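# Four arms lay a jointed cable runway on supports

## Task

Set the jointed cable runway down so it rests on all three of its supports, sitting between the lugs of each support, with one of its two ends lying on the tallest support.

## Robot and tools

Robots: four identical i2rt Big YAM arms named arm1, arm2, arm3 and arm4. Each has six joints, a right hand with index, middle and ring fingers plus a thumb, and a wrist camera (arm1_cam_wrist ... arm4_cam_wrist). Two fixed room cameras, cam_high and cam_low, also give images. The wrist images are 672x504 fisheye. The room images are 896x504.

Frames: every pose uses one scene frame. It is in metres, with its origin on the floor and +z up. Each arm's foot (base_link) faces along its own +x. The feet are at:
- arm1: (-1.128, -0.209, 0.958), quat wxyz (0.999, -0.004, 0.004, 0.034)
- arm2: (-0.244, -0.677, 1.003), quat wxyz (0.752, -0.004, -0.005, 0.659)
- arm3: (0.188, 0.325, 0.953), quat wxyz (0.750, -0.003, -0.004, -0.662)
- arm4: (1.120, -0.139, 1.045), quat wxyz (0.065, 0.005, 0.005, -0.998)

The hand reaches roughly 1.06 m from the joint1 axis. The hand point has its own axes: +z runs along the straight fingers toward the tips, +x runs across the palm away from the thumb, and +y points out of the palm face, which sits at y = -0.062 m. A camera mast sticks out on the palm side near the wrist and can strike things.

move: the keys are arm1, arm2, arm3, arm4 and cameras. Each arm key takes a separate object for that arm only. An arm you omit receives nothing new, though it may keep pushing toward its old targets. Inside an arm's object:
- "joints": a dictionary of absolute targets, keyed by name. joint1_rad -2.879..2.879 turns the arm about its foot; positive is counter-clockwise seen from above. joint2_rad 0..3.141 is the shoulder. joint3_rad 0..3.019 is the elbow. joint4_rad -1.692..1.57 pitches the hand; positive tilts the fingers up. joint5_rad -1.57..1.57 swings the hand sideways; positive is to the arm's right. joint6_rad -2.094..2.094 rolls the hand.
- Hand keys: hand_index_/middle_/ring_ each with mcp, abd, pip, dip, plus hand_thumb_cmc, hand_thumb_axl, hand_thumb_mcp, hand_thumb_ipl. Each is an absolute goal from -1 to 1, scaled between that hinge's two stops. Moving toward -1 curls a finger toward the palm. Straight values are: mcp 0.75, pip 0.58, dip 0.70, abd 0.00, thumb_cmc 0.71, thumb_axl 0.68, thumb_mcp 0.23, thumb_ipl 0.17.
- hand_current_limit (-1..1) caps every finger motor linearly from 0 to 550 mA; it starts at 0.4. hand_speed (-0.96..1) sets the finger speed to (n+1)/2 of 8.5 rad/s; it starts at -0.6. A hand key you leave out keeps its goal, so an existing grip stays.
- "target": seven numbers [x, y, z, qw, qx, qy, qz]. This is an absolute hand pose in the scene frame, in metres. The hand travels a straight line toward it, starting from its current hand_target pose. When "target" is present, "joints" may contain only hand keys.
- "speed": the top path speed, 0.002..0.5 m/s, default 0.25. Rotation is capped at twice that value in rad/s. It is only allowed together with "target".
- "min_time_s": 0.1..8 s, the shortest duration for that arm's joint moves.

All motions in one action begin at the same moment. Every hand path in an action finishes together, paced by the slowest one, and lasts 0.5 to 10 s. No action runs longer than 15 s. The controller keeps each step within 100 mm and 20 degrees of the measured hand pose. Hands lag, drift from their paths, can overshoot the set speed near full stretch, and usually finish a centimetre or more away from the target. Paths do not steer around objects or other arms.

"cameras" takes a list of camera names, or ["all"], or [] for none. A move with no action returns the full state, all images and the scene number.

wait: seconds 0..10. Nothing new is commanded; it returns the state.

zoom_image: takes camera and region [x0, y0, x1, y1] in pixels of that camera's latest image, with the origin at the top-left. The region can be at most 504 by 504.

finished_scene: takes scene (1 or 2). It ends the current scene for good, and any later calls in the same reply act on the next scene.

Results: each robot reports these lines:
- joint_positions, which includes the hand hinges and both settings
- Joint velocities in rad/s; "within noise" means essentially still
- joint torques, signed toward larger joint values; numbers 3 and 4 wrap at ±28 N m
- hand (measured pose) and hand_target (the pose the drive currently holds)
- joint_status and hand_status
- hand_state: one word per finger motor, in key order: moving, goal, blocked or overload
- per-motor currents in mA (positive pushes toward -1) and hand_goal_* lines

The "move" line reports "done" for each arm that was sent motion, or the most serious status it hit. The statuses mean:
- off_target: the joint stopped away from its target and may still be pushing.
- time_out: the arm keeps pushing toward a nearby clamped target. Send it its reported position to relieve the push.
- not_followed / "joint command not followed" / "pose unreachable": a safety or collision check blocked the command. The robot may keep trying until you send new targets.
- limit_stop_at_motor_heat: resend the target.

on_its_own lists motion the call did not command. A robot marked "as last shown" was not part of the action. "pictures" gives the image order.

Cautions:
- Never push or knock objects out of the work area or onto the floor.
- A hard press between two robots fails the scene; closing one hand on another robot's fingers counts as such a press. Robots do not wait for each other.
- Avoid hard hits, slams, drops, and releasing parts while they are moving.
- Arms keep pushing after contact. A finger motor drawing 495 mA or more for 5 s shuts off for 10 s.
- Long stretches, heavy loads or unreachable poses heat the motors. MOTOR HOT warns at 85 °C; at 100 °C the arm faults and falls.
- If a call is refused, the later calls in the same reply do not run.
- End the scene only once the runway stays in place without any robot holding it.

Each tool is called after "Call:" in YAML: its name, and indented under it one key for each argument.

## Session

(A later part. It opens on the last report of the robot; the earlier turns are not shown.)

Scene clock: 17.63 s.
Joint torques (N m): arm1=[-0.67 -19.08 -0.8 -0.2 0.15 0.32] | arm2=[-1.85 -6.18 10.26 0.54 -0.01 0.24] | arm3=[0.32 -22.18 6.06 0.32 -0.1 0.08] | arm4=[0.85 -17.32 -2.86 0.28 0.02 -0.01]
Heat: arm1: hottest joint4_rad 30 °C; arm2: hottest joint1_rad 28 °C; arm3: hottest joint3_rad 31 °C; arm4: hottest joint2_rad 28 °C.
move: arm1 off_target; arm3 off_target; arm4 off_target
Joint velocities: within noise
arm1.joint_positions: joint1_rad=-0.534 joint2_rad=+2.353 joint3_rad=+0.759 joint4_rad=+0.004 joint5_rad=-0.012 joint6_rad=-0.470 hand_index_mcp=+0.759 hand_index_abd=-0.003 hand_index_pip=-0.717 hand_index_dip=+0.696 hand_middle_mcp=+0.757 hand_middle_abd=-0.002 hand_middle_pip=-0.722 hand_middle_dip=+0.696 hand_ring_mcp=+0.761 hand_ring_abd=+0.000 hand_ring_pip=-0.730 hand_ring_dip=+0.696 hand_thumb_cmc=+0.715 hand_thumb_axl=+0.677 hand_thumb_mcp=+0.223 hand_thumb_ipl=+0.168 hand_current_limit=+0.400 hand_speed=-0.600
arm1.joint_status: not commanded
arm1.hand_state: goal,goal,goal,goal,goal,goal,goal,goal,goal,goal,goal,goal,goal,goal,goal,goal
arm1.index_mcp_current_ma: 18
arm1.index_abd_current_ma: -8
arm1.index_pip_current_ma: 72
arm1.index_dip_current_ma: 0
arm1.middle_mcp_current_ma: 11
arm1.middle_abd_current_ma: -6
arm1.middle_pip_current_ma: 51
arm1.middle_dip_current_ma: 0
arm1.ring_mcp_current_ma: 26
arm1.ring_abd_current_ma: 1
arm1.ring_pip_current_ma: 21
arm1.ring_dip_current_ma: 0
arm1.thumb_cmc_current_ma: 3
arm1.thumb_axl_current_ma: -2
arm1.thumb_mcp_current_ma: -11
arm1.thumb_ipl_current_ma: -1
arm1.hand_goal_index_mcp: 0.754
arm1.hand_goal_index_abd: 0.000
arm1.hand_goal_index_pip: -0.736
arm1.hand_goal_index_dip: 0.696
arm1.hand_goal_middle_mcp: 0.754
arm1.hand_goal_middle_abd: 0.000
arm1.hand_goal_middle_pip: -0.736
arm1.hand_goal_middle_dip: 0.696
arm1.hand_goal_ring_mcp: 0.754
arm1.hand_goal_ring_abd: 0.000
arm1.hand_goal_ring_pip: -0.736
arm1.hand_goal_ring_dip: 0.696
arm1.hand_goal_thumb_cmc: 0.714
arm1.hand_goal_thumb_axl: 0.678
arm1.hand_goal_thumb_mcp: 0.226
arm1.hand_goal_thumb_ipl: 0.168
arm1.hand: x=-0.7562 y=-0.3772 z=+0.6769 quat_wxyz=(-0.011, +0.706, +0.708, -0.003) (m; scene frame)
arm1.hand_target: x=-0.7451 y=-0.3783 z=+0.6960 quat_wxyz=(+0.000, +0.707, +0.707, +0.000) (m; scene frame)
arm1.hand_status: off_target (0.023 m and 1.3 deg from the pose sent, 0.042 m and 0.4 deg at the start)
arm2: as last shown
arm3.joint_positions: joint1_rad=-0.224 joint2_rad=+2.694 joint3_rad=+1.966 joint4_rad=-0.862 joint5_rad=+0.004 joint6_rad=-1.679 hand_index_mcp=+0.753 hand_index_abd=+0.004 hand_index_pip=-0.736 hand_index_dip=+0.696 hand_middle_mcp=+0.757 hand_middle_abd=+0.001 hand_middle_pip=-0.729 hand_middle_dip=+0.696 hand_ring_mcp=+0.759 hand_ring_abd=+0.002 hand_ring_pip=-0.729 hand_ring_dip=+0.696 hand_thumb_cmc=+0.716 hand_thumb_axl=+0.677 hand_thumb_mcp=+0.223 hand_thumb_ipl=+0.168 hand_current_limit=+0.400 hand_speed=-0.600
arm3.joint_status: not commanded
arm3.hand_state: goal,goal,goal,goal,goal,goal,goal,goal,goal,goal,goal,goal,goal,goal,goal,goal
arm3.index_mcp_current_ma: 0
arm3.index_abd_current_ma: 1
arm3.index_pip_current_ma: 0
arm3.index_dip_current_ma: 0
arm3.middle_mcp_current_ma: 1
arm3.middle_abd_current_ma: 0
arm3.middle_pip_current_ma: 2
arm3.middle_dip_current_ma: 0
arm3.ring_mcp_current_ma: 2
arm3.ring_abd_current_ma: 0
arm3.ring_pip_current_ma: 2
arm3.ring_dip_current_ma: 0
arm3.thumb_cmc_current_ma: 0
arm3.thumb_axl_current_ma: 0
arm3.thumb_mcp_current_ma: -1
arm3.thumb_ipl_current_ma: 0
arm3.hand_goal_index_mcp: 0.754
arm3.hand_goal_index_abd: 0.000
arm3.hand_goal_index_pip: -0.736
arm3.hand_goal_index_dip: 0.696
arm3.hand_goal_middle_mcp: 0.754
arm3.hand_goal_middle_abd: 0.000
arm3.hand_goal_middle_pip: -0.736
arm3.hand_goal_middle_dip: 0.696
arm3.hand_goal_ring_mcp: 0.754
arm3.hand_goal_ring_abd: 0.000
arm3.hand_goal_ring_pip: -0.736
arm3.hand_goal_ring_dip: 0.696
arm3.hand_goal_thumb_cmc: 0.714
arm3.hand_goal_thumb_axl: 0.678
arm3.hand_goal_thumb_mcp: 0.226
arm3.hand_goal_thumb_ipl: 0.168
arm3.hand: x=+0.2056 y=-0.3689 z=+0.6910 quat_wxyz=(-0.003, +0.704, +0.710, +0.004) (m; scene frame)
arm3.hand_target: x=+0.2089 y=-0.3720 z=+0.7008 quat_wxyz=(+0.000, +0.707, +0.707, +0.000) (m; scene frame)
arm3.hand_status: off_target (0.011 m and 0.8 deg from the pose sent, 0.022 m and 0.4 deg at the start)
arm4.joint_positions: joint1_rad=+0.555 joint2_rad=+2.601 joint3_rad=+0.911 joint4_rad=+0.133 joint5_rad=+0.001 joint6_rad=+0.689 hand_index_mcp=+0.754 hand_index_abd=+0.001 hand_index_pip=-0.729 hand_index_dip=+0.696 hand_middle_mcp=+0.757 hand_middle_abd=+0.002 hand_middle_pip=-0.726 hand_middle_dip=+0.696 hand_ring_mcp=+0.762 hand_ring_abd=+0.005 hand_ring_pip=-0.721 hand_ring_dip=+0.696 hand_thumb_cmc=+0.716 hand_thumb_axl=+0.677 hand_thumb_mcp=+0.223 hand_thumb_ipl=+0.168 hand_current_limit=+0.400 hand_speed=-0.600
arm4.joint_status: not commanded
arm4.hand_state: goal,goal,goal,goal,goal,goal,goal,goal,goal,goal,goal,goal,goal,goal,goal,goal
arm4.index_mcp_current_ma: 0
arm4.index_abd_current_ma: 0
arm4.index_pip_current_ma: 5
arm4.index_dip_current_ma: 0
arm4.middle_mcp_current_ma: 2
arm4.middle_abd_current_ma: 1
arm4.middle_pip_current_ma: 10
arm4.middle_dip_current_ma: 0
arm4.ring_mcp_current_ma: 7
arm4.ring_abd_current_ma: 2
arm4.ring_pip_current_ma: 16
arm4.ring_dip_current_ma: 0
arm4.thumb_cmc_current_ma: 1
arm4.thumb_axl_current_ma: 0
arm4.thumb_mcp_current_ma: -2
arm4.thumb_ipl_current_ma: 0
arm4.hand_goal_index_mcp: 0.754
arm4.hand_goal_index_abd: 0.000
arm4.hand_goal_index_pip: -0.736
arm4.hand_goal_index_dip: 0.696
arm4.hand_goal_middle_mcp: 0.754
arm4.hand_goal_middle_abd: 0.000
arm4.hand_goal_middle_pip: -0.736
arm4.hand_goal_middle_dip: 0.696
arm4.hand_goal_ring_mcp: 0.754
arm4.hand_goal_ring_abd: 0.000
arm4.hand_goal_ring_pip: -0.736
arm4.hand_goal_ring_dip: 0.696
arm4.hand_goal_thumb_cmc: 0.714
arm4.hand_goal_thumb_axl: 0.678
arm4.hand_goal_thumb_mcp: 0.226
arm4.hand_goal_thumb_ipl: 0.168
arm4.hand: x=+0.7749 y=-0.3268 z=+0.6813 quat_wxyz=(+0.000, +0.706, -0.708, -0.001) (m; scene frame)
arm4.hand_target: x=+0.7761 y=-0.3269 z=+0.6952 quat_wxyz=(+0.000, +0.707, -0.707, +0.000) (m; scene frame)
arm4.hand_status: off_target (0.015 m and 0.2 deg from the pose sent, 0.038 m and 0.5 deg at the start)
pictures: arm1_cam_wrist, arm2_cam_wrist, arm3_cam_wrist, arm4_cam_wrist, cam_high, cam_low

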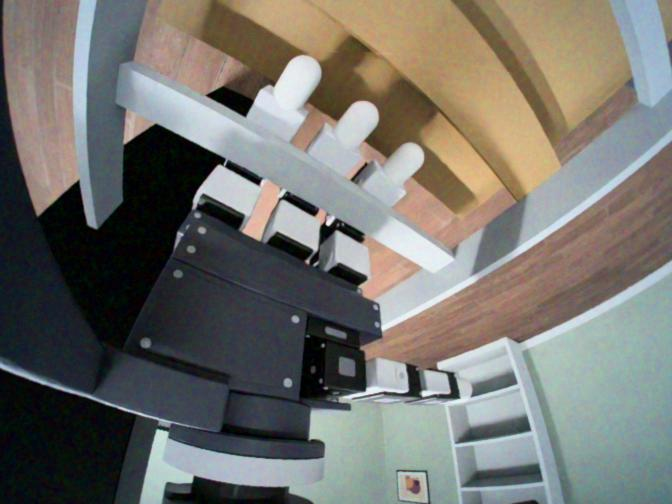

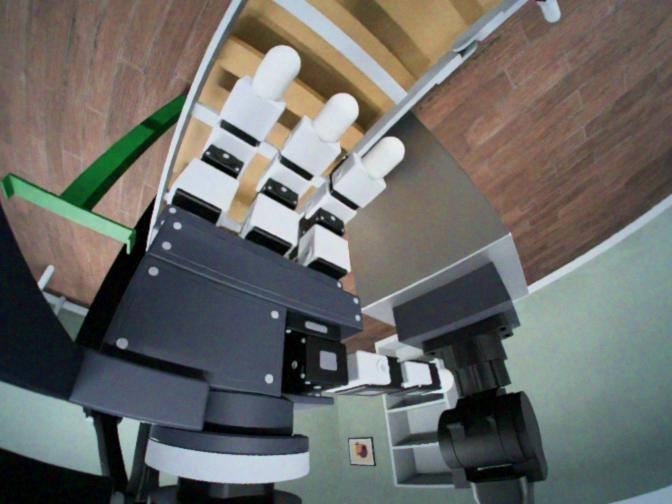

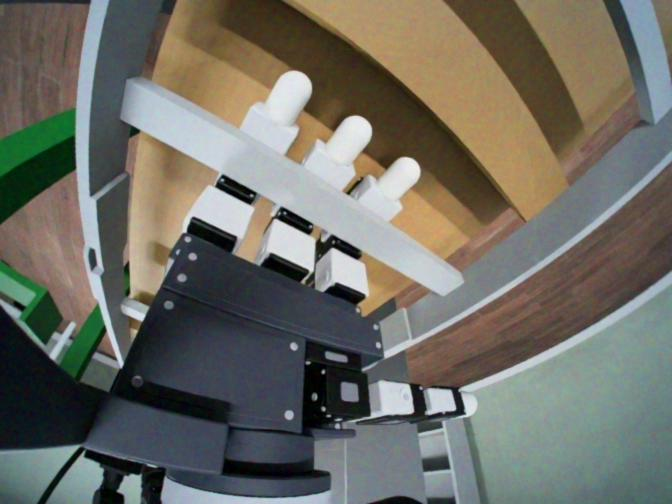

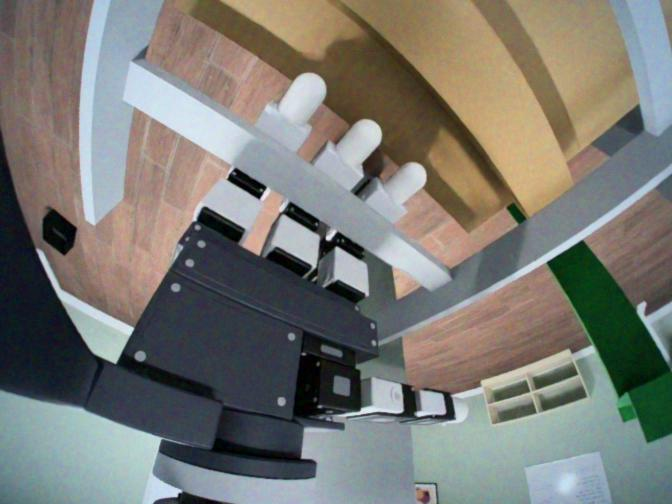

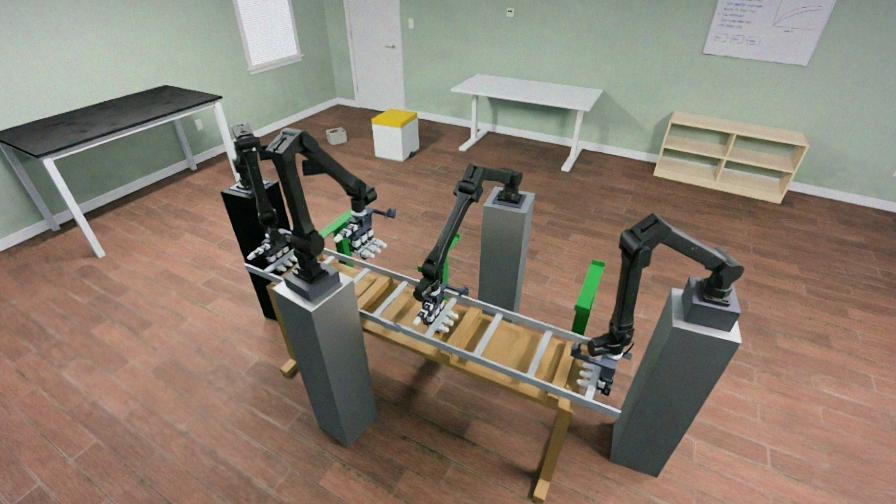

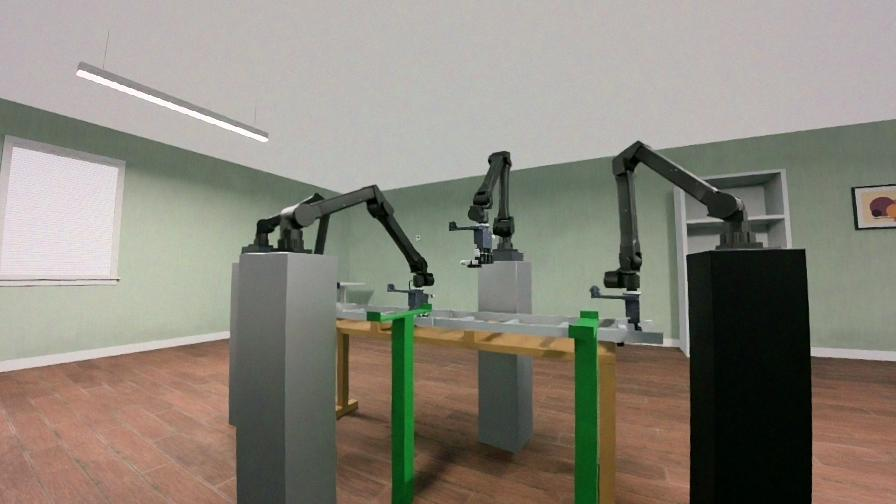

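Call:
move:
  arm1: {"target": [-0.748, -0.3785, 0.700, 0, 0.7071, 0.7071, 0], "speed": 0.04, "joints": {"hand_thumb_cmc": -0.571}}
  arm3: {"target": [0.211, -0.372, 0.708, 0, 0.7071, 0.7071, 0], "speed": 0.04, "joints": {"hand_thumb_cmc": -0.571}}
  arm4: {"target": [0.774, -0.327, 0.702, 0, 0.7071, -0.7071, 0], "speed": 0.04, "joints": {"hand_thumb_cmc": -0.571}}

Call:
move:
  arm1: {"joints": {"hand_thumb_mcp": -0.787}}
  arm3: {"joints": {"hand_thumb_mcp": -0.787}}
  arm4: {"joints": {"hand_thumb_mcp": -0.787}}
  cameras: ["arm1_cam_wrist", "arm3_cam_wrist", "arm4_cam_wrist"]

Scene clock: 19.37 s.
Joint torques (N m): arm1=[-0.91 -19.43 -1.47 -0.02 0.08 0.27] | arm2=[-1.61 -6.12 10.28 0.53 -0.01 0.23] | arm3=[0.73 -23.06 6.23 -0.02 -0.17 0.07] | arm4=[0.62 -18.26 -3.22 0.31 0 -0.04]
Heat: arm1: hottest joint4_rad 30 °C; arm2: hottest joint1_rad 28 °C; arm3: hottest joint2_rad 31 °C; arm4: hottest joint2_rad 28 °C.
move: arm1 off_target; arm3 off_target; arm4 off_target
Joint velocities: within noise
arm1.joint_positions: joint1_rad=-0.534 joint2_rad=+2.348 joint3_rad=+0.759 joint4_rad=+0.002 joint5_rad=-0.011 joint6_rad=-0.468 hand_index_mcp=+0.759 hand_index_abd=-0.002 hand_index_pip=-0.717 hand_index_dip=+0.696 hand_middle_mcp=+0.758 hand_middle_abd=-0.002 hand_middle_pip=-0.722 hand_middle_dip=+0.696 hand_ring_mcp=+0.761 hand_ring_abd=+0.000 hand_ring_pip=-0.730 hand_ring_dip=+0.696 hand_thumb_cmc=-0.568 hand_thumb_axl=+0.677 hand_thumb_mcp=+0.223 hand_thumb_ipl=+0.168 hand_current_limit=+0.400 hand_speed=-0.600
arm1.joint_status: all done
arm1.hand_state: goal,goal,goal,goal,goal,goal,goal,goal,goal,goal,goal,goal,goal,goal,goal,goal
arm1.index_mcp_current_ma: 18
arm1.index_abd_current_ma: -6
arm1.index_pip_current_ma: 72
arm1.index_dip_current_ma: 0
arm1.middle_mcp_current_ma: 13
arm1.middle_abd_current_ma: -6
arm1.middle_pip_current_ma: 53
arm1.middle_dip_current_ma: 0
arm1.ring_mcp_current_ma: 26
arm1.ring_abd_current_ma: -1
arm1.ring_pip_current_ma: 21
arm1.ring_dip_current_ma: 0
arm1.thumb_cmc_current_ma: 7
arm1.thumb_axl_current_ma: -2
arm1.thumb_mcp_current_ma: -11
arm1.thumb_ipl_current_ma: -1
arm1.hand_goal_index_mcp: 0.754
arm1.hand_goal_index_abd: 0.000
arm1.hand_goal_index_pip: -0.736
arm1.hand_goal_index_dip: 0.696
arm1.hand_goal_middle_mcp: 0.754
arm1.hand_goal_middle_abd: 0.000
arm1.hand_goal_middle_pip: -0.736
arm1.hand_goal_middle_dip: 0.696
arm1.hand_goal_ring_mcp: 0.754
arm1.hand_goal_ring_abd: 0.000
arm1.hand_goal_ring_pip: -0.736
arm1.hand_goal_ring_dip: 0.696
arm1.hand_goal_thumb_cmc: -0.570
arm1.hand_goal_thumb_axl: 0.678
arm1.hand_goal_thumb_mcp: 0.226
arm1.hand_goal_thumb_ipl: 0.168
arm1.hand: x=-0.7551 y=-0.3779 z=+0.6785 quat_wxyz=(-0.010, +0.706, +0.708, -0.003) (m; scene frame)
arm1.hand_target: x=-0.7482 y=-0.3785 z=+0.6985 quat_wxyz=(+0.000, +0.707, +0.707, +0.000) (m; scene frame)
arm1.hand_status: off_target (0.023 m and 1.2 deg from the pose sent, 0.025 m and 1.3 deg at the start)
arm2: as last shown
arm3.joint_positions: joint1_rad=-0.224 joint2_rad=+2.690 joint3_rad=+1.954 joint4_rad=-0.862 joint5_rad=+0.004 joint6_rad=-1.676 hand_index_mcp=+0.753 hand_index_abd=+0.004 hand_index_pip=-0.736 hand_index_dip=+0.696 hand_middle_mcp=+0.757 hand_middle_abd=+0.001 hand_middle_pip=-0.729 hand_middle_dip=+0.696 hand_ring_mcp=+0.759 hand_ring_abd=+0.002 hand_ring_pip=-0.729 hand_ring_dip=+0.696 hand_thumb_cmc=-0.567 hand_thumb_axl=+0.677 hand_thumb_mcp=+0.223 hand_thumb_ipl=+0.168 hand_current_limit=+0.400 hand_speed=-0.600
arm3.joint_status: all done
arm3.hand_state: goal,goal,goal,goal,goal,goal,goal,goal,goal,goal,goal,goal,goal,goal,goal,goal
arm3.index_mcp_current_ma: 0
arm3.index_abd_current_ma: 1
arm3.index_pip_current_ma: 0
arm3.index_dip_current_ma: 0
arm3.middle_mcp_current_ma: 1
arm3.middle_abd_current_ma: 0
arm3.middle_pip_current_ma: 2
arm3.middle_dip_current_ma: 0
arm3.ring_mcp_current_ma: 2
arm3.ring_abd_current_ma: 0
arm3.ring_pip_current_ma: 2
arm3.ring_dip_current_ma: 0
arm3.thumb_cmc_current_ma: 1
arm3.thumb_axl_current_ma: 0
arm3.thumb_mcp_current_ma: -1
arm3.thumb_ipl_current_ma: 0
arm3.hand_goal_index_mcp: 0.754
arm3.hand_goal_index_abd: 0.000
arm3.hand_goal_index_pip: -0.736
arm3.hand_goal_index_dip: 0.696
arm3.hand_goal_middle_mcp: 0.754
arm3.hand_goal_middle_abd: 0.000
arm3.hand_goal_middle_pip: -0.736
arm3.hand_goal_middle_dip: 0.696
arm3.hand_goal_ring_mcp: 0.754
arm3.hand_goal_ring_abd: 0.000
arm3.hand_goal_ring_pip: -0.736
arm3.hand_goal_ring_dip: 0.696
arm3.hand_goal_thumb_cmc: -0.570
arm3.hand_goal_thumb_axl: 0.678
arm3.hand_goal_thumb_mcp: 0.226
arm3.hand_goal_thumb_ipl: 0.168
arm3.hand: x=+0.2061 y=-0.3653 z=+0.6905 quat_wxyz=(-0.005, +0.705, +0.709, +0.007) (m; scene frame)
arm3.hand_target: x=+0.2110 y=-0.3719 z=+0.7076 quat_wxyz=(+0.000, +0.707, +0.707, +0.000) (m; scene frame)
arm3.hand_status: off_target (0.019 m and 1.0 deg from the pose sent, 0.018 m and 0.8 deg at the start)
arm4.joint_positions: joint1_rad=+0.555 joint2_rad=+2.595 joint3_rad=+0.911 joint4_rad=+0.123 joint5_rad=+0.001 joint6_rad=+0.689 hand_index_mcp=+0.756 hand_index_abd=+0.001 hand_index_pip=-0.728 hand_index_dip=+0.696 hand_middle_mcp=+0.759 hand_middle_abd=+0.002 hand_middle_pip=-0.723 hand_middle_dip=+0.696 hand_ring_mcp=+0.763 hand_ring_abd=+0.004 hand_ring_pip=-0.719 hand_ring_dip=+0.696 hand_thumb_cmc=-0.567 hand_thumb_axl=+0.677 hand_thumb_mcp=+0.223 hand_thumb_ipl=+0.168 hand_current_limit=+0.400 hand_speed=-0.600
arm4.joint_status: all done
arm4.hand_state: goal,goal,goal,goal,goal,goal,goal,goal,goal,goal,goal,goal,goal,goal,goal,goal
arm4.index_mcp_current_ma: 1
arm4.index_abd_current_ma: 0
arm4.index_pip_current_ma: 6
arm4.index_dip_current_ma: 0
arm4.middle_mcp_current_ma: 4
arm4.middle_abd_current_ma: 1
arm4.middle_pip_current_ma: 14
arm4.middle_dip_current_ma: 0
arm4.ring_mcp_current_ma: 9
arm4.ring_abd_current_ma: 2
arm4.ring_pip_current_ma: 21
arm4.ring_dip_current_ma: 0
arm4.thumb_cmc_current_ma: 1
arm4.thumb_axl_current_ma: 0
arm4.thumb_mcp_current_ma: -2
arm4.thumb_ipl_current_ma: 0
arm4.hand_goal_index_mcp: 0.754
arm4.hand_goal_index_abd: 0.000
arm4.hand_goal_index_pip: -0.736
arm4.hand_goal_index_dip: 0.696
arm4.hand_goal_middle_mcp: 0.754
arm4.hand_goal_middle_abd: 0.000
arm4.hand_goal_middle_pip: -0.736
arm4.hand_goal_middle_dip: 0.696
arm4.hand_goal_ring_mcp: 0.754
arm4.hand_goal_ring_abd: 0.000
arm4.hand_goal_ring_pip: -0.736
arm4.hand_goal_ring_dip: 0.696
arm4.hand_goal_thumb_cmc: -0.570
arm4.hand_goal_thumb_axl: 0.678
arm4.hand_goal_thumb_mcp: 0.226
arm4.hand_goal_thumb_ipl: 0.168
arm4.hand: x=+0.7743 y=-0.3273 z=+0.6830 quat_wxyz=(-0.001, +0.706, -0.708, -0.001) (m; scene frame)
arm4.hand_target: x=+0.7740 y=-0.3269 z=+0.7008 quat_wxyz=(+0.000, +0.707, -0.707, +0.000) (m; scene frame)
arm4.hand_status: off_target (0.019 m and 0.3 deg from the pose sent, 0.021 m and 0.3 deg at the start)
pictures: none

Scene clock: 20.80 s.
Joint torques (N m): arm1=[-0.97 -19.37 -1.48 -0.05 0.08 0.27] | arm2=[-1.61 -6.24 10.26 0.58 -0.02 0.24] | arm3=[0.26 -22.83 6.22 0.02 -0.22 0.08] | arm4=[0.67 -18.14 -3.26 0.29 -0.02 -0.03]
Heat: arm1: hottest joint4_rad 30 °C; arm2: hottest joint1_rad 28 °C; arm3: hottest joint2_rad 31 °C; arm4: hottest joint2_rad 28 °C.
move: arm1 off_target; arm3 off_target; arm4 off_target
Joint velocities: within noise
arm1.joint_positions: joint1_rad=-0.534 joint2_rad=+2.348 joint3_rad=+0.759 joint4_rad=+0.002 joint5_rad=-0.011 joint6_rad=-0.468 hand_index_mcp=+0.763 hand_index_abd=-0.002 hand_index_pip=-0.717 hand_index_dip=+0.696 hand_middle_mcp=+0.762 hand_middle_abd=-0.002 hand_middle_pip=-0.721 hand_middle_dip=+0.696 hand_ring_mcp=+0.764 hand_ring_abd=-0.001 hand_ring_pip=-0.730 hand_ring_dip=+0.696 hand_thumb_cmc=-0.568 hand_thumb_axl=+0.677 hand_thumb_mcp=-0.727 hand_thumb_ipl=+0.179 hand_current_limit=+0.400 hand_speed=-0.600
arm1.joint_status: hand_thumb_mcp off_target (ended at -0.727, target -0.787)
arm1.hand_state: goal,goal,goal,goal,goal,goal,goal,goal,goal,goal,goal,goal,goal,goal,blocked,goal
arm1.index_mcp_current_ma: 35
arm1.index_abd_current_ma: -6
arm1.index_pip_current_ma: 72
arm1.index_dip_current_ma: 0
arm1.middle_mcp_current_ma: 28
arm1.middle_abd_current_ma: -6
arm1.middle_pip_current_ma: 54
arm1.middle_dip_current_ma: 0
arm1.ring_mcp_current_ma: 39
arm1.ring_abd_current_ma: -2
arm1.ring_pip_current_ma: 21
arm1.ring_dip_current_ma: 0
arm1.thumb_cmc_current_ma: 7
arm1.thumb_axl_current_ma: -2
arm1.thumb_mcp_current_ma: 330
arm1.thumb_ipl_current_ma: 53
arm1.hand_goal_index_mcp: 0.754
arm1.hand_goal_index_abd: 0.000
arm1.hand_goal_index_pip: -0.736
arm1.hand_goal_index_dip: 0.696
arm1.hand_goal_middle_mcp: 0.754
arm1.hand_goal_middle_abd: 0.000
arm1.hand_goal_middle_pip: -0.736
arm1.hand_goal_middle_dip: 0.696
arm1.hand_goal_ring_mcp: 0.754
arm1.hand_goal_ring_abd: 0.000
arm1.hand_goal_ring_pip: -0.736
arm1.hand_goal_ring_dip: 0.696
arm1.hand_goal_thumb_cmc: -0.570
arm1.hand_goal_thumb_axl: 0.678
arm1.hand_goal_thumb_mcp: -0.786
arm1.hand_goal_thumb_ipl: 0.168
arm1.hand: x=-0.7550 y=-0.3781 z=+0.6787 quat_wxyz=(-0.009, +0.706, +0.708, -0.003) (m; scene frame)
arm1.hand_target: x=-0.7482 y=-0.3784 z=+0.6985 quat_wxyz=(+0.000, +0.707, +0.707, +0.000) (m; scene frame)
arm1.hand_status: not commanded
arm2: as last shown
arm3.joint_positions: joint1_rad=-0.220 joint2_rad=+2.689 joint3_rad=+1.954 joint4_rad=-0.862 joint5_rad=+0.006 joint6_rad=-1.677 hand_index_mcp=+0.753 hand_index_abd=+0.004 hand_index_pip=-0.736 hand_index_dip=+0.696 hand_middle_mcp=+0.762 hand_middle_abd=+0.001 hand_middle_pip=-0.729 hand_middle_dip=+0.696 hand_ring_mcp=+0.772 hand_ring_abd=+0.006 hand_ring_pip=-0.729 hand_ring_dip=+0.696 hand_thumb_cmc=-0.568 hand_thumb_axl=+0.677 hand_thumb_mcp=-0.719 hand_thumb_ipl=+0.182 hand_current_limit=+0.400 hand_speed=-0.600
arm3.joint_status: hand_thumb_mcp off_target (ended at -0.719, target -0.787)
arm3.hand_state: goal,goal,goal,goal,goal,goal,goal,goal,goal,goal,goal,goal,goal,goal,blocked,goal
arm3.index_mcp_current_ma: 0
arm3.index_abd_current_ma: 1
arm3.index_pip_current_ma: 0
arm3.index_dip_current_ma: 0
arm3.middle_mcp_current_ma: 3
arm3.middle_abd_current_ma: 0
arm3.middle_pip_current_ma: 2
arm3.middle_dip_current_ma: 0
arm3.ring_mcp_current_ma: 13
arm3.ring_abd_current_ma: 2
arm3.ring_pip_current_ma: 2
arm3.ring_dip_current_ma: 0
arm3.thumb_cmc_current_ma: 0
arm3.thumb_axl_current_ma: 0
arm3.thumb_mcp_current_ma: 164
arm3.thumb_ipl_current_ma: 12
arm3.hand_goal_index_mcp: 0.754
arm3.hand_goal_index_abd: 0.000
arm3.hand_goal_index_pip: -0.736
arm3.hand_goal_index_dip: 0.696
arm3.hand_goal_middle_mcp: 0.754
arm3.hand_goal_middle_abd: 0.000
arm3.hand_goal_middle_pip: -0.736
arm3.hand_goal_middle_dip: 0.696
arm3.hand_goal_ring_mcp: 0.754
arm3.hand_goal_ring_abd: 0.000
arm3.hand_goal_ring_pip: -0.736
arm3.hand_goal_ring_dip: 0.696
arm3.hand_goal_thumb_cmc: -0.570
arm3.hand_goal_thumb_axl: 0.678
arm3.hand_goal_thumb_mcp: -0.786
arm3.hand_goal_thumb_ipl: 0.168
arm3.hand: x=+0.2083 y=-0.3653 z=+0.6905 quat_wxyz=(-0.006, +0.703, +0.711, +0.006) (m; scene frame)
arm3.hand_target: x=+0.2110 y=-0.3718 z=+0.7076 quat_wxyz=(+0.000, +0.707, +0.707, +0.000) (m; scene frame)
arm3.hand_status: not commanded
arm4.joint_positions: joint1_rad=+0.555 joint2_rad=+2.594 joint3_rad=+0.911 joint4_rad=+0.123 joint5_rad=+0.001 joint6_rad=+0.687 hand_index_mcp=+0.765 hand_index_abd=+0.001 hand_index_pip=-0.727 hand_index_dip=+0.696 hand_middle_mcp=+0.766 hand_middle_abd=+0.002 hand_middle_pip=-0.723 hand_middle_dip=+0.696 hand_ring_mcp=+0.768 hand_ring_abd=+0.003 hand_ring_pip=-0.719 hand_ring_dip=+0.696 hand_thumb_cmc=-0.567 hand_thumb_axl=+0.677 hand_thumb_mcp=-0.716 hand_thumb_ipl=+0.185 hand_current_limit=+0.400 hand_speed=-0.600
arm4.joint_status: hand_thumb_mcp off_target (ended at -0.716, target -0.787)
arm4.hand_state: goal,goal,goal,goal,goal,goal,goal,goal,goal,goal,goal,goal,goal,goal,blocked,goal
arm4.index_mcp_current_ma: 12
arm4.index_abd_current_ma: 0
arm4.index_pip_current_ma: 8
arm4.index_dip_current_ma: 0
arm4.middle_mcp_current_ma: 14
arm4.middle_abd_current_ma: 1
arm4.middle_pip_current_ma: 14
arm4.middle_dip_current_ma: 0
arm4.ring_mcp_current_ma: 16
arm4.ring_abd_current_ma: 1
arm4.ring_pip_current_ma: 21
arm4.ring_dip_current_ma: 0
arm4.thumb_cmc_current_ma: 1
arm4.thumb_axl_current_ma: 0
arm4.thumb_mcp_current_ma: 240
arm4.thumb_ipl_current_ma: 31
arm4.hand_goal_index_mcp: 0.754
arm4.hand_goal_index_abd: 0.000
arm4.hand_goal_index_pip: -0.736
arm4.hand_goal_index_dip: 0.696
arm4.hand_goal_middle_mcp: 0.754
arm4.hand_goal_middle_abd: 0.000
arm4.hand_goal_middle_pip: -0.736
arm4.hand_goal_middle_dip: 0.696
arm4.hand_goal_ring_mcp: 0.754
arm4.hand_goal_ring_abd: 0.000
arm4.hand_goal_ring_pip: -0.736
arm4.hand_goal_ring_dip: 0.696
arm4.hand_goal_thumb_cmc: -0.570
arm4.hand_goal_thumb_axl: 0.678
arm4.hand_goal_thumb_mcp: -0.786
arm4.hand_goal_thumb_ipl: 0.168
arm4.hand: x=+0.7741 y=-0.3276 z=+0.6832 quat_wxyz=(-0.001, +0.707, -0.708, -0.001) (m; scene frame)
arm4.hand_target: x=+0.7741 y=-0.3268 z=+0.7007 quat_wxyz=(+0.000, +0.707, -0.707, +0.000) (m; scene frame)
arm4.hand_status: not commanded
pictures: arm1_cam_wrist, arm3_cam_wrist, arm4_cam_wrist

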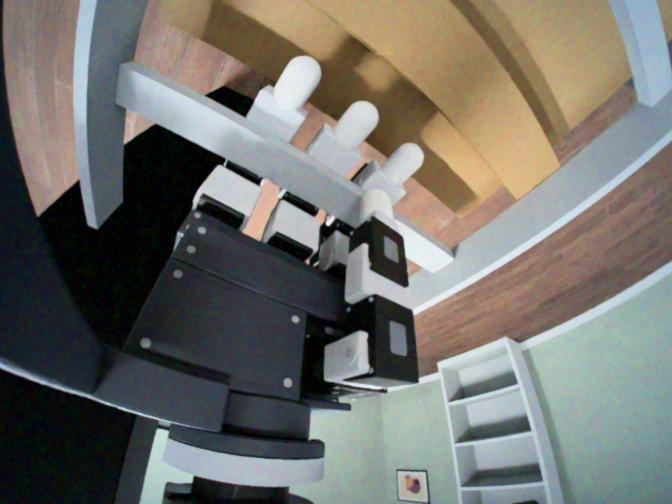

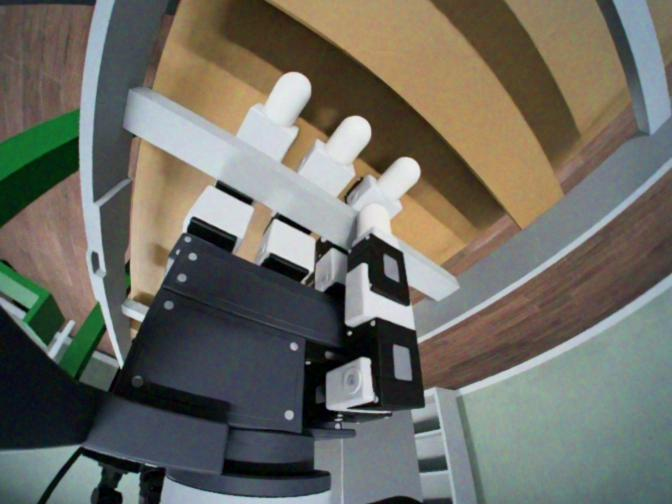

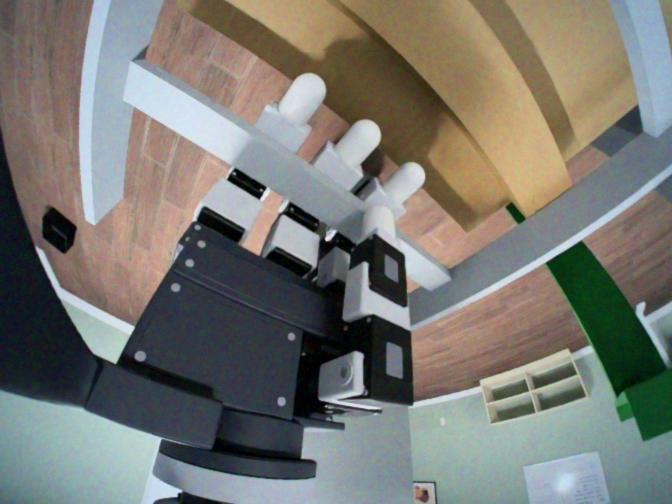

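Call:
move:
  arm1: {"joints": {"hand_index_dip": -0.1, "hand_middle_dip": -0.1, "hand_ring_dip": -0.1, "hand_index_pip": -0.8, "hand_middle_pip": -0.8, "hand_ring_pip": -0.8}}
  arm3: {"joints": {"hand_index_dip": -0.1, "hand_middle_dip": -0.1, "hand_ring_dip": -0.1, "hand_index_pip": -0.8, "hand_middle_pip": -0.8, "hand_ring_pip": -0.8}}
  arm4: {"joints": {"hand_index_dip": -0.1, "hand_middle_dip": -0.1, "hand_ring_dip": -0.1, "hand_index_pip": -0.8, "hand_middle_pip": -0.8, "hand_ring_pip": -0.8}}

Call:
move:
  arm1: {"target": [-0.745, -0.3785, 0.722, 0, 0.7071, 0.7071, 0], "speed": 0.04}
  arm3: {"joints": {"joint2_rad": 2.5, "joint3_rad": 1.98, "joint4_rad": -0.87}, "min_time_s": 1.5}
  arm4: {"target": [0.775, -0.327, 0.722, 0, 0.7071, -0.7071, 0], "speed": 0.04}
  cameras: ["arm1_cam_wrist", "arm3_cam_wrist", "arm4_cam_wrist", "cam_high"]

Scene clock: 22.23 s.
Joint torques (N m): arm1=[-1.14 -18.84 -1.46 0.02 0 0.53] | arm2=[-1.73 -6.3 10.24 0.55 0 0.24] | arm3=[0.32 -22.83 6.26 -0.06 -0.2 0.08] | arm4=[1.08 -17.73 -3.19 0.32 -0.19 0.06]
Heat: arm1: hottest joint4_rad 30 °C; arm2: hottest joint1_rad 28 °C; arm3: hottest joint2_rad 31 °C; arm4: hottest joint2_rad 28 °C.
move: arm1 off_target; arm3 off_target; arm4 off_target
Joint velocities: within noise
arm1.joint_positions: joint1_rad=-0.532 joint2_rad=+2.341 joint3_rad=+0.759 joint4_rad=+0.000 joint5_rad=-0.009 joint6_rad=-0.491 hand_index_mcp=+0.774 hand_index_abd=-0.006 hand_index_pip=-0.695 hand_index_dip=-0.015 hand_middle_mcp=+0.781 hand_middle_abd=-0.006 hand_middle_pip=-0.701 hand_middle_dip=-0.028 hand_ring_mcp=+0.789 hand_ring_abd=-0.005 hand_ring_pip=-0.711 hand_ring_dip=-0.029 hand_thumb_cmc=-0.568 hand_thumb_axl=+0.681 hand_thumb_mcp=-0.745 hand_thumb_ipl=+0.179 hand_current_limit=+0.400 hand_speed=-0.600
arm1.joint_status: hand_index_pip off_target (ended at -0.695, target -0.800); hand_index_dip off_target (ended at -0.015, target -0.100); hand_middle_pip off_target (ended at -0.701, target -0.800); hand_middle_dip off_target (ended at -0.028, target -0.100); hand_ring_pip off_target (ended at -0.711, target -0.800); hand_ring_dip off_target (ended at -0.029, target -0.100)
arm1.hand_state: blocked,goal,blocked,blocked,blocked,goal,blocked,blocked,blocked,goal,blocked,blocked,goal,goal,blocked,goal
arm1.index_mcp_current_ma: 82
arm1.index_abd_current_ma: -18
arm1.index_pip_current_ma: 385
arm1.index_dip_current_ma: 377
arm1.middle_mcp_current_ma: 112
arm1.middle_abd_current_ma: -17
arm1.middle_pip_current_ma: 385
arm1.middle_dip_current_ma: 314
arm1.ring_mcp_current_ma: 149
arm1.ring_abd_current_ma: -14
arm1.ring_pip_current_ma: 385
arm1.ring_dip_current_ma: 311
arm1.thumb_cmc_current_ma: 7
arm1.thumb_axl_current_ma: 11
arm1.thumb_mcp_current_ma: 226
arm1.thumb_ipl_current_ma: 53
arm1.hand_goal_index_mcp: 0.754
arm1.hand_goal_index_abd: 0.000
arm1.hand_goal_index_pip: -0.800
arm1.hand_goal_index_dip: -0.100
arm1.hand_goal_middle_mcp: 0.754
arm1.hand_goal_middle_abd: 0.000
arm1.hand_goal_middle_pip: -0.800
arm1.hand_goal_middle_dip: -0.100
arm1.hand_goal_ring_mcp: 0.754
arm1.hand_goal_ring_abd: 0.000
arm1.hand_goal_ring_pip: -0.800
arm1.hand_goal_ring_dip: -0.100
arm1.hand_goal_thumb_cmc: -0.570
arm1.hand_goal_thumb_axl: 0.678
arm1.hand_goal_thumb_mcp: -0.786
arm1.hand_goal_thumb_ipl: 0.168
arm1.hand: x=-0.7522 y=-0.3766 z=+0.6810 quat_wxyz=(-0.007, +0.697, +0.717, -0.003) (m; scene frame)
arm1.hand_target: x=-0.7482 y=-0.3784 z=+0.6986 quat_wxyz=(+0.000, +0.707, +0.707, +0.000) (m; scene frame)
arm1.hand_status: not commanded
arm2: as last shown
arm3.joint_positions: joint1_rad=-0.220 joint2_rad=+2.689 joint3_rad=+1.953 joint4_rad=-0.860 joint5_rad=+0.006 joint6_rad=-1.677 hand_index_mcp=+0.767 hand_index_abd=+0.002 hand_index_pip=-0.716 hand_index_dip=+0.030 hand_middle_mcp=+0.778 hand_middle_abd=+0.005 hand_middle_pip=-0.726 hand_middle_dip=-0.032 hand_ring_mcp=+0.787 hand_ring_abd=+0.013 hand_ring_pip=-0.708 hand_ring_dip=-0.010 hand_thumb_cmc=-0.568 hand_thumb_axl=+0.675 hand_thumb_mcp=-0.729 hand_thumb_ipl=+0.182 hand_current_limit=+0.400 hand_speed=-0.600
arm3.joint_status: hand_index_pip off_target (ended at -0.716, target -0.800); hand_index_dip off_target (ended at +0.030, target -0.100); hand_middle_pip off_target (ended at -0.726, target -0.800); hand_middle_dip off_target (ended at -0.032, target -0.100); hand_ring_pip off_target (ended at -0.708, target -0.800); hand_ring_dip off_target (ended at -0.010, target -0.100)
arm3.hand_state: goal,goal,blocked,blocked,blocked,goal,blocked,blocked,blocked,goal,blocked,blocked,goal,goal,blocked,goal
arm3.index_mcp_current_ma: 8
arm3.index_abd_current_ma: 0
arm3.index_pip_current_ma: 152
arm3.index_dip_current_ma: 327
arm3.middle_mcp_current_ma: 20
arm3.middle_abd_current_ma: 1
arm3.middle_pip_current_ma: 123
arm3.middle_dip_current_ma: 109
arm3.ring_mcp_current_ma: 35
arm3.ring_abd_current_ma: 5
arm3.ring_pip_current_ma: 180
arm3.ring_dip_current_ma: 174
arm3.thumb_cmc_current_ma: 0
arm3.thumb_axl_current_ma: -1
arm3.thumb_mcp_current_ma: 123
arm3.thumb_ipl_current_ma: 12
arm3.hand_goal_index_mcp: 0.754
arm3.hand_goal_index_abd: 0.000
arm3.hand_goal_index_pip: -0.800
arm3.hand_goal_index_dip: -0.100
arm3.hand_goal_middle_mcp: 0.754
arm3.hand_goal_middle_abd: 0.000
arm3.hand_goal_middle_pip: -0.800
arm3.hand_goal_middle_dip: -0.100
arm3.hand_goal_ring_mcp: 0.754
arm3.hand_goal_ring_abd: 0.000
arm3.hand_goal_ring_pip: -0.800
arm3.hand_goal_ring_dip: -0.100
arm3.hand_goal_thumb_cmc: -0.570
arm3.hand_goal_thumb_axl: 0.678
arm3.hand_goal_thumb_mcp: -0.786
arm3.hand_goal_thumb_ipl: 0.168
arm3.hand: x=+0.2086 y=-0.3653 z=+0.6902 quat_wxyz=(-0.006, +0.703, +0.711, +0.005) (m; scene frame)
arm3.hand_target: x=+0.2110 y=-0.3720 z=+0.7077 quat_wxyz=(+0.000, +0.707, +0.707, +0.000) (m; scene frame)
arm3.hand_status: not commanded
arm4.joint_positions: joint1_rad=+0.549 joint2_rad=+2.589 joint3_rad=+0.911 joint4_rad=+0.123 joint5_rad=+0.005 joint6_rad=+0.678 hand_index_mcp=+0.779 hand_index_abd=+0.001 hand_index_pip=-0.706 hand_index_dip=-0.015 hand_middle_mcp=+0.782 hand_middle_abd=+0.002 hand_middle_pip=-0.707 hand_middle_dip=-0.013 hand_ring_mcp=+0.786 hand_ring_abd=+0.002 hand_ring_pip=-0.706 hand_ring_dip=-0.014 hand_thumb_cmc=-0.567 hand_thumb_axl=+0.678 hand_thumb_mcp=-0.746 hand_thumb_ipl=+0.185 hand_current_limit=+0.400 hand_speed=-0.600
arm4.joint_status: hand_index_pip off_target (ended at -0.706, target -0.800); hand_index_dip off_target (ended at -0.015, target -0.100); hand_middle_pip off_target (ended at -0.707, target -0.800); hand_middle_dip off_target (ended at -0.013, target -0.100); hand_ring_pip off_target (ended at -0.706, target -0.800); hand_ring_dip off_target (ended at -0.014, target -0.100)
arm4.hand_state: blocked,goal,blocked,blocked,blocked,goal,blocked,blocked,blocked,goal,blocked,blocked,goal,goal,blocked,goal
arm4.index_mcp_current_ma: 40
arm4.index_abd_current_ma: 0
arm4.index_pip_current_ma: 253
arm4.index_dip_current_ma: 220
arm4.middle_mcp_current_ma: 47
arm4.middle_abd_current_ma: 1
arm4.middle_pip_current_ma: 249
arm4.middle_dip_current_ma: 228
arm4.ring_mcp_current_ma: 56
arm4.ring_abd_current_ma: 1
arm4.ring_pip_current_ma: 254
arm4.ring_dip_current_ma: 226
arm4.thumb_cmc_current_ma: 1
arm4.thumb_axl_current_ma: 0
arm4.thumb_mcp_current_ma: 105
arm4.thumb_ipl_current_ma: 31
arm4.hand_goal_index_mcp: 0.754
arm4.hand_goal_index_abd: 0.000
arm4.hand_goal_index_pip: -0.800
arm4.hand_goal_index_dip: -0.100
arm4.hand_goal_middle_mcp: 0.754
arm4.hand_goal_middle_abd: 0.000
arm4.hand_goal_middle_pip: -0.800
arm4.hand_goal_middle_dip: -0.100
arm4.hand_goal_ring_mcp: 0.754
arm4.hand_goal_ring_abd: 0.000
arm4.hand_goal_ring_pip: -0.800
arm4.hand_goal_ring_dip: -0.100
arm4.hand_goal_thumb_cmc: -0.570
arm4.hand_goal_thumb_axl: 0.678
arm4.hand_goal_thumb_mcp: -0.786
arm4.hand_goal_thumb_ipl: 0.168
arm4.on_its_own: hand_thumb_mcp moved -0.030 toward your old target -0.787
arm4.hand: x=+0.7702 y=-0.3275 z=+0.6855 quat_wxyz=(+0.001, +0.708, -0.706, -0.004) (m; scene frame)
arm4.hand_target: x=+0.7741 y=-0.3268 z=+0.7007 quat_wxyz=(+0.000, +0.707, -0.707, +0.000) (m; scene frame)
arm4.hand_status: not commanded
pictures: none

Scene clock: 25.77 s.
Joint torques (N m): arm1=[-1.08 -20.01 -1.29 -0.09 -0.09 0.53] | arm2=[-1.67 -6.24 10.26 0.5 -0.01 0.21] | arm3=[0.38 -33.55 9.25 -0.54 -0.2 0.08] | arm4=[1.2 -18.26 -3.45 0.23 -0.18 0.08]
Heat: arm1: hottest joint4_rad 30 °C; arm2: hottest joint1_rad 28 °C; arm3: hottest joint2_rad 33 °C; arm4: hottest joint2_rad 29 °C.
move: arm1 off_target; arm3 time_out; arm4 off_target
Joint velocities: within noise
arm1.joint_positions: joint1_rad=-0.529 joint2_rad=+2.286 joint3_rad=+0.743 joint4_rad=-0.051 joint5_rad=-0.007 joint6_rad=-0.489 hand_index_mcp=+0.777 hand_index_abd=-0.006 hand_index_pip=-0.693 hand_index_dip=-0.023 hand_middle_mcp=+0.782 hand_middle_abd=-0.006 hand_middle_pip=-0.697 hand_middle_dip=-0.038 hand_ring_mcp=+0.788 hand_ring_abd=-0.005 hand_ring_pip=-0.704 hand_ring_dip=-0.042 hand_thumb_cmc=-0.568 hand_thumb_axl=+0.681 hand_thumb_mcp=-0.745 hand_thumb_ipl=+0.179 hand_current_limit=+0.400 hand_speed=-0.600
arm1.joint_status: not commanded
arm1.hand_state: blocked,goal,blocked,blocked,blocked,goal,blocked,blocked,blocked,goal,blocked,blocked,goal,goal,blocked,goal
arm1.index_mcp_current_ma: 95
arm1.index_abd_current_ma: -18
arm1.index_pip_current_ma: 385
arm1.index_dip_current_ma: 340
arm1.middle_mcp_current_ma: 117
arm1.middle_abd_current_ma: -17
arm1.middle_pip_current_ma: 385
arm1.middle_dip_current_ma: 265
arm1.ring_mcp_current_ma: 148
arm1.ring_abd_current_ma: -14
arm1.ring_pip_current_ma: 385
arm1.ring_dip_current_ma: 248
arm1.thumb_cmc_current_ma: 7
arm1.thumb_axl_current_ma: 12
arm1.thumb_mcp_current_ma: 226
arm1.thumb_ipl_current_ma: 53
arm1.hand_goal_index_mcp: 0.754
arm1.hand_goal_index_abd: 0.000
arm1.hand_goal_index_pip: -0.800
arm1.hand_goal_index_dip: -0.100
arm1.hand_goal_middle_mcp: 0.754
arm1.hand_goal_middle_abd: 0.000
arm1.hand_goal_middle_pip: -0.800
arm1.hand_goal_middle_dip: -0.100
arm1.hand_goal_ring_mcp: 0.754
arm1.hand_goal_ring_abd: 0.000
arm1.hand_goal_ring_pip: -0.800
arm1.hand_goal_ring_dip: -0.100
arm1.hand_goal_thumb_cmc: -0.570
arm1.hand_goal_thumb_axl: 0.678
arm1.hand_goal_thumb_mcp: -0.786
arm1.hand_goal_thumb_ipl: 0.168
arm1.hand: x=-0.7527 y=-0.3755 z=+0.6969 quat_wxyz=(-0.012, +0.697, +0.717, -0.006) (m; scene frame)
arm1.hand_target: x=-0.7453 y=-0.3784 z=+0.7201 quat_wxyz=(+0.000, +0.707, +0.707, +0.000) (m; scene frame)
arm1.hand_status: off_target (0.026 m and 2.2 deg from the pose sent, 0.042 m and 1.8 deg at the start)
arm2.joint_positions: joint1_rad=+0.132 joint2_rad=+1.535 joint3_rad=+0.672 joint4_rad=-0.736 joint5_rad=-0.011 joint6_rad=+1.539 hand_index_mcp=+0.755 hand_index_abd=+0.001 hand_index_pip=-0.730 hand_index_dip=+0.696 hand_middle_mcp=+0.755 hand_middle_abd=+0.001 hand_middle_pip=-0.730 hand_middle_dip=+0.696 hand_ring_mcp=+0.755 hand_ring_abd=+0.001 hand_ring_pip=-0.730 hand_ring_dip=+0.696 hand_thumb_cmc=+0.715 hand_thumb_axl=+0.677 hand_thumb_mcp=+0.223 hand_thumb_ipl=+0.168 hand_current_limit=+0.400 hand_speed=-0.600
arm2.joint_status: not commanded
arm2.hand_state: goal,goal,goal,goal,goal,goal,goal,goal,goal,goal,goal,goal,goal,goal,goal,goal
arm2.index_mcp_current_ma: 2
arm2.index_abd_current_ma: 1
arm2.index_pip_current_ma: 15
arm2.index_dip_current_ma: 0
arm2.middle_mcp_current_ma: 2
arm2.middle_abd_current_ma: 1
arm2.middle_pip_current_ma: 13
arm2.middle_dip_current_ma: 0
arm2.ring_mcp_current_ma: 2
arm2.ring_abd_current_ma: 1
arm2.ring_pip_current_ma: 12
arm2.ring_dip_current_ma: 0
arm2.thumb_cmc_current_ma: 1
arm2.thumb_axl_current_ma: -1
arm2.thumb_mcp_current_ma: -7
arm2.thumb_ipl_current_ma: -1
arm2.hand_goal_index_mcp: 0.754
arm2.hand_goal_index_abd: 0.000
arm2.hand_goal_index_pip: -0.736
arm2.hand_goal_index_dip: 0.696
arm2.hand_goal_middle_mcp: 0.754
arm2.hand_goal_middle_abd: 0.000
arm2.hand_goal_middle_pip: -0.736
arm2.hand_goal_middle_dip: 0.696
arm2.hand_goal_ring_mcp: 0.754
arm2.hand_goal_ring_abd: 0.000
arm2.hand_goal_ring_pip: -0.736
arm2.hand_goal_ring_dip: 0.696
arm2.hand_goal_thumb_cmc: 0.714
arm2.hand_goal_thumb_axl: 0.678
arm2.hand_goal_thumb_mcp: 0.226
arm2.hand_goal_thumb_ipl: 0.168
arm2.hand: x=-0.1588 y=-0.3799 z=+0.9770 quat_wxyz=(+0.011, +0.696, +0.718, -0.009) (m; scene frame)
arm2.hand_target: x=-0.1550 y=-0.3653 z=+0.9804 quat_wxyz=(+0.000, +0.707, +0.707, +0.000) (m; scene frame)
arm2.hand_status: not commanded
arm3.joint_positions: joint1_rad=-0.219 joint2_rad=+2.687 joint3_rad=+1.953 joint4_rad=-0.852 joint5_rad=+0.005 joint6_rad=-1.677 hand_index_mcp=+0.772 hand_index_abd=+0.002 hand_index_pip=-0.716 hand_index_dip=+0.025 hand_middle_mcp=+0.784 hand_middle_abd=+0.009 hand_middle_pip=-0.724 hand_middle_dip=-0.037 hand_ring_mcp=+0.793 hand_ring_abd=+0.013 hand_ring_pip=-0.707 hand_ring_dip=-0.019 hand_thumb_cmc=-0.568 hand_thumb_axl=+0.674 hand_thumb_mcp=-0.731 hand_thumb_ipl=+0.182 hand_current_limit=+0.400 hand_speed=-0.600
arm3.joint_status: joint2_rad time_out (moved -0.003 of -0.189); the others done
arm3.hand_state: goal,goal,blocked,blocked,blocked,goal,blocked,blocked,blocked,goal,blocked,blocked,goal,goal,blocked,goal
arm3.index_mcp_current_ma: 12
arm3.index_abd_current_ma: 0
arm3.index_pip_current_ma: 152
arm3.index_dip_current_ma: 307
arm3.middle_mcp_current_ma: 29
arm3.middle_abd_current_ma: 3
arm3.middle_pip_current_ma: 128
arm3.middle_dip_current_ma: 96
arm3.ring_mcp_current_ma: 45
arm3.ring_abd_current_ma: 5
arm3.ring_pip_current_ma: 181
arm3.ring_dip_current_ma: 145
arm3.thumb_cmc_current_ma: 0
arm3.thumb_axl_current_ma: -1
arm3.thumb_mcp_current_ma: 117
arm3.thumb_ipl_current_ma: 12
arm3.hand_goal_index_mcp: 0.754
arm3.hand_goal_index_abd: 0.000
arm3.hand_goal_index_pip: -0.800
arm3.hand_goal_index_dip: -0.100
arm3.hand_goal_middle_mcp: 0.754
arm3.hand_goal_middle_abd: 0.000
arm3.hand_goal_middle_pip: -0.800
arm3.hand_goal_middle_dip: -0.100
arm3.hand_goal_ring_mcp: 0.754
arm3.hand_goal_ring_abd: 0.000
arm3.hand_goal_ring_pip: -0.800
arm3.hand_goal_ring_dip: -0.100
arm3.hand_goal_thumb_cmc: -0.570
arm3.hand_goal_thumb_axl: 0.678
arm3.hand_goal_thumb_mcp: -0.786
arm3.hand_goal_thumb_ipl: 0.168
arm3.on_its_own: joint2_rad reads +2.687 and still pushes toward +2.500 since a time_out
arm3.hand: x=+0.2087 y=-0.3683 z=+0.6921 quat_wxyz=(-0.002, +0.703, +0.711, +0.001) (m; scene frame)
arm3.hand_target: x=+0.2046 y=-0.4376 z=+0.8328 quat_wxyz=(+0.061, +0.704, +0.704, -0.073) (m; scene frame)
arm3.hand_status: not commanded
arm4.joint_positions: joint1_rad=+0.549 joint2_rad=+2.537 joint3_rad=+0.881 joint4_rad=+0.102 joint5_rad=+0.005 joint6_rad=+0.678 hand_index_mcp=+0.780 hand_index_abd=+0.001 hand_index_pip=-0.703 hand_index_dip=-0.027 hand_middle_mcp=+0.782 hand_middle_abd=+0.002 hand_middle_pip=-0.704 hand_middle_dip=-0.028 hand_ring_mcp=+0.786 hand_ring_abd=+0.002 hand_ring_pip=-0.702 hand_ring_dip=-0.029 hand_thumb_cmc=-0.567 hand_thumb_axl=+0.677 hand_thumb_mcp=-0.748 hand_thumb_ipl=+0.185 hand_current_limit=+0.400 hand_speed=-0.600
arm4.joint_status: not commanded
arm4.hand_state: blocked,goal,blocked,blocked,blocked,goal,blocked,blocked,blocked,goal,blocked,blocked,goal,goal,blocked,goal
arm4.index_mcp_current_ma: 42
arm4.index_abd_current_ma: 0
arm4.index_pip_current_ma: 264
arm4.index_dip_current_ma: 178
arm4.middle_mcp_current_ma: 47
arm4.middle_abd_current_ma: 1
arm4.middle_pip_current_ma: 262
arm4.middle_dip_current_ma: 173
arm4.ring_mcp_current_ma: 56
arm4.ring_abd_current_ma: 1
arm4.ring_pip_current_ma: 267
arm4.ring_dip_current_ma: 170
arm4.thumb_cmc_current_ma: 1
arm4.thumb_axl_current_ma: 0
arm4.thumb_mcp_current_ma: 99
arm4.thumb_ipl_current_ma: 31
arm4.hand_goal_index_mcp: 0.754
arm4.hand_goal_index_abd: 0.000
arm4.hand_goal_index_pip: -0.800
arm4.hand_goal_index_dip: -0.100
arm4.hand_goal_middle_mcp: 0.754
arm4.hand_goal_middle_abd: 0.000
arm4.hand_goal_middle_pip: -0.800
arm4.hand_goal_middle_dip: -0.100
arm4.hand_goal_ring_mcp: 0.754
arm4.hand_goal_ring_abd: 0.000
arm4.hand_goal_ring_pip: -0.800
arm4.hand_goal_ring_dip: -0.100
arm4.hand_goal_thumb_cmc: -0.570
arm4.hand_goal_thumb_axl: 0.678
arm4.hand_goal_thumb_mcp: -0.786
arm4.hand_goal_thumb_ipl: 0.168
arm4.hand: x=+0.7695 y=-0.3281 z=+0.7031 quat_wxyz=(+0.002, +0.708, -0.706, -0.004) (m; scene frame)
arm4.hand_target: x=+0.7750 y=-0.3268 z=+0.7205 quat_wxyz=(+0.000, +0.707, -0.707, +0.000) (m; scene frame)
arm4.hand_status: off_target (0.020 m and 0.5 deg from the pose sent, 0.037 m and 0.5 deg at the start)
pictures: arm1_cam_wrist, arm3_cam_wrist, arm4_cam_wrist, cam_high

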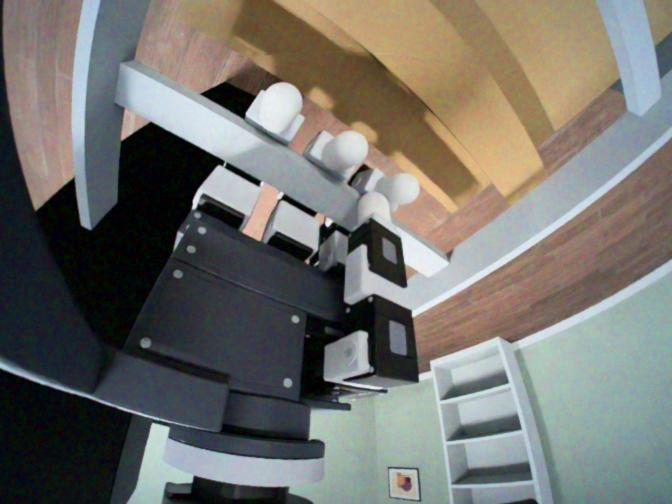

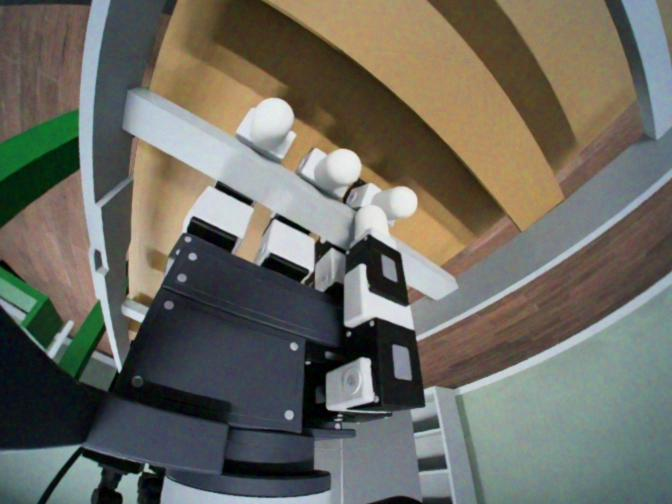

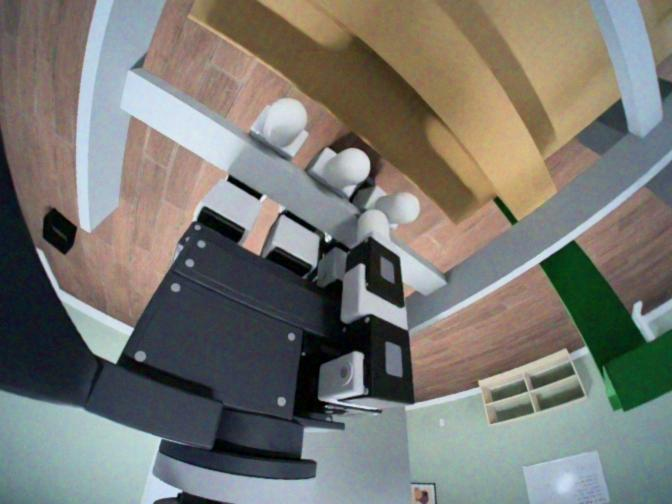

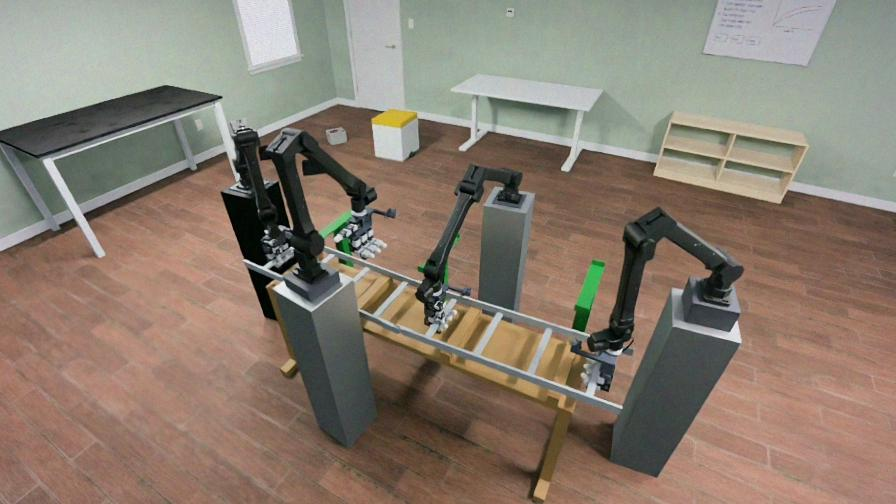

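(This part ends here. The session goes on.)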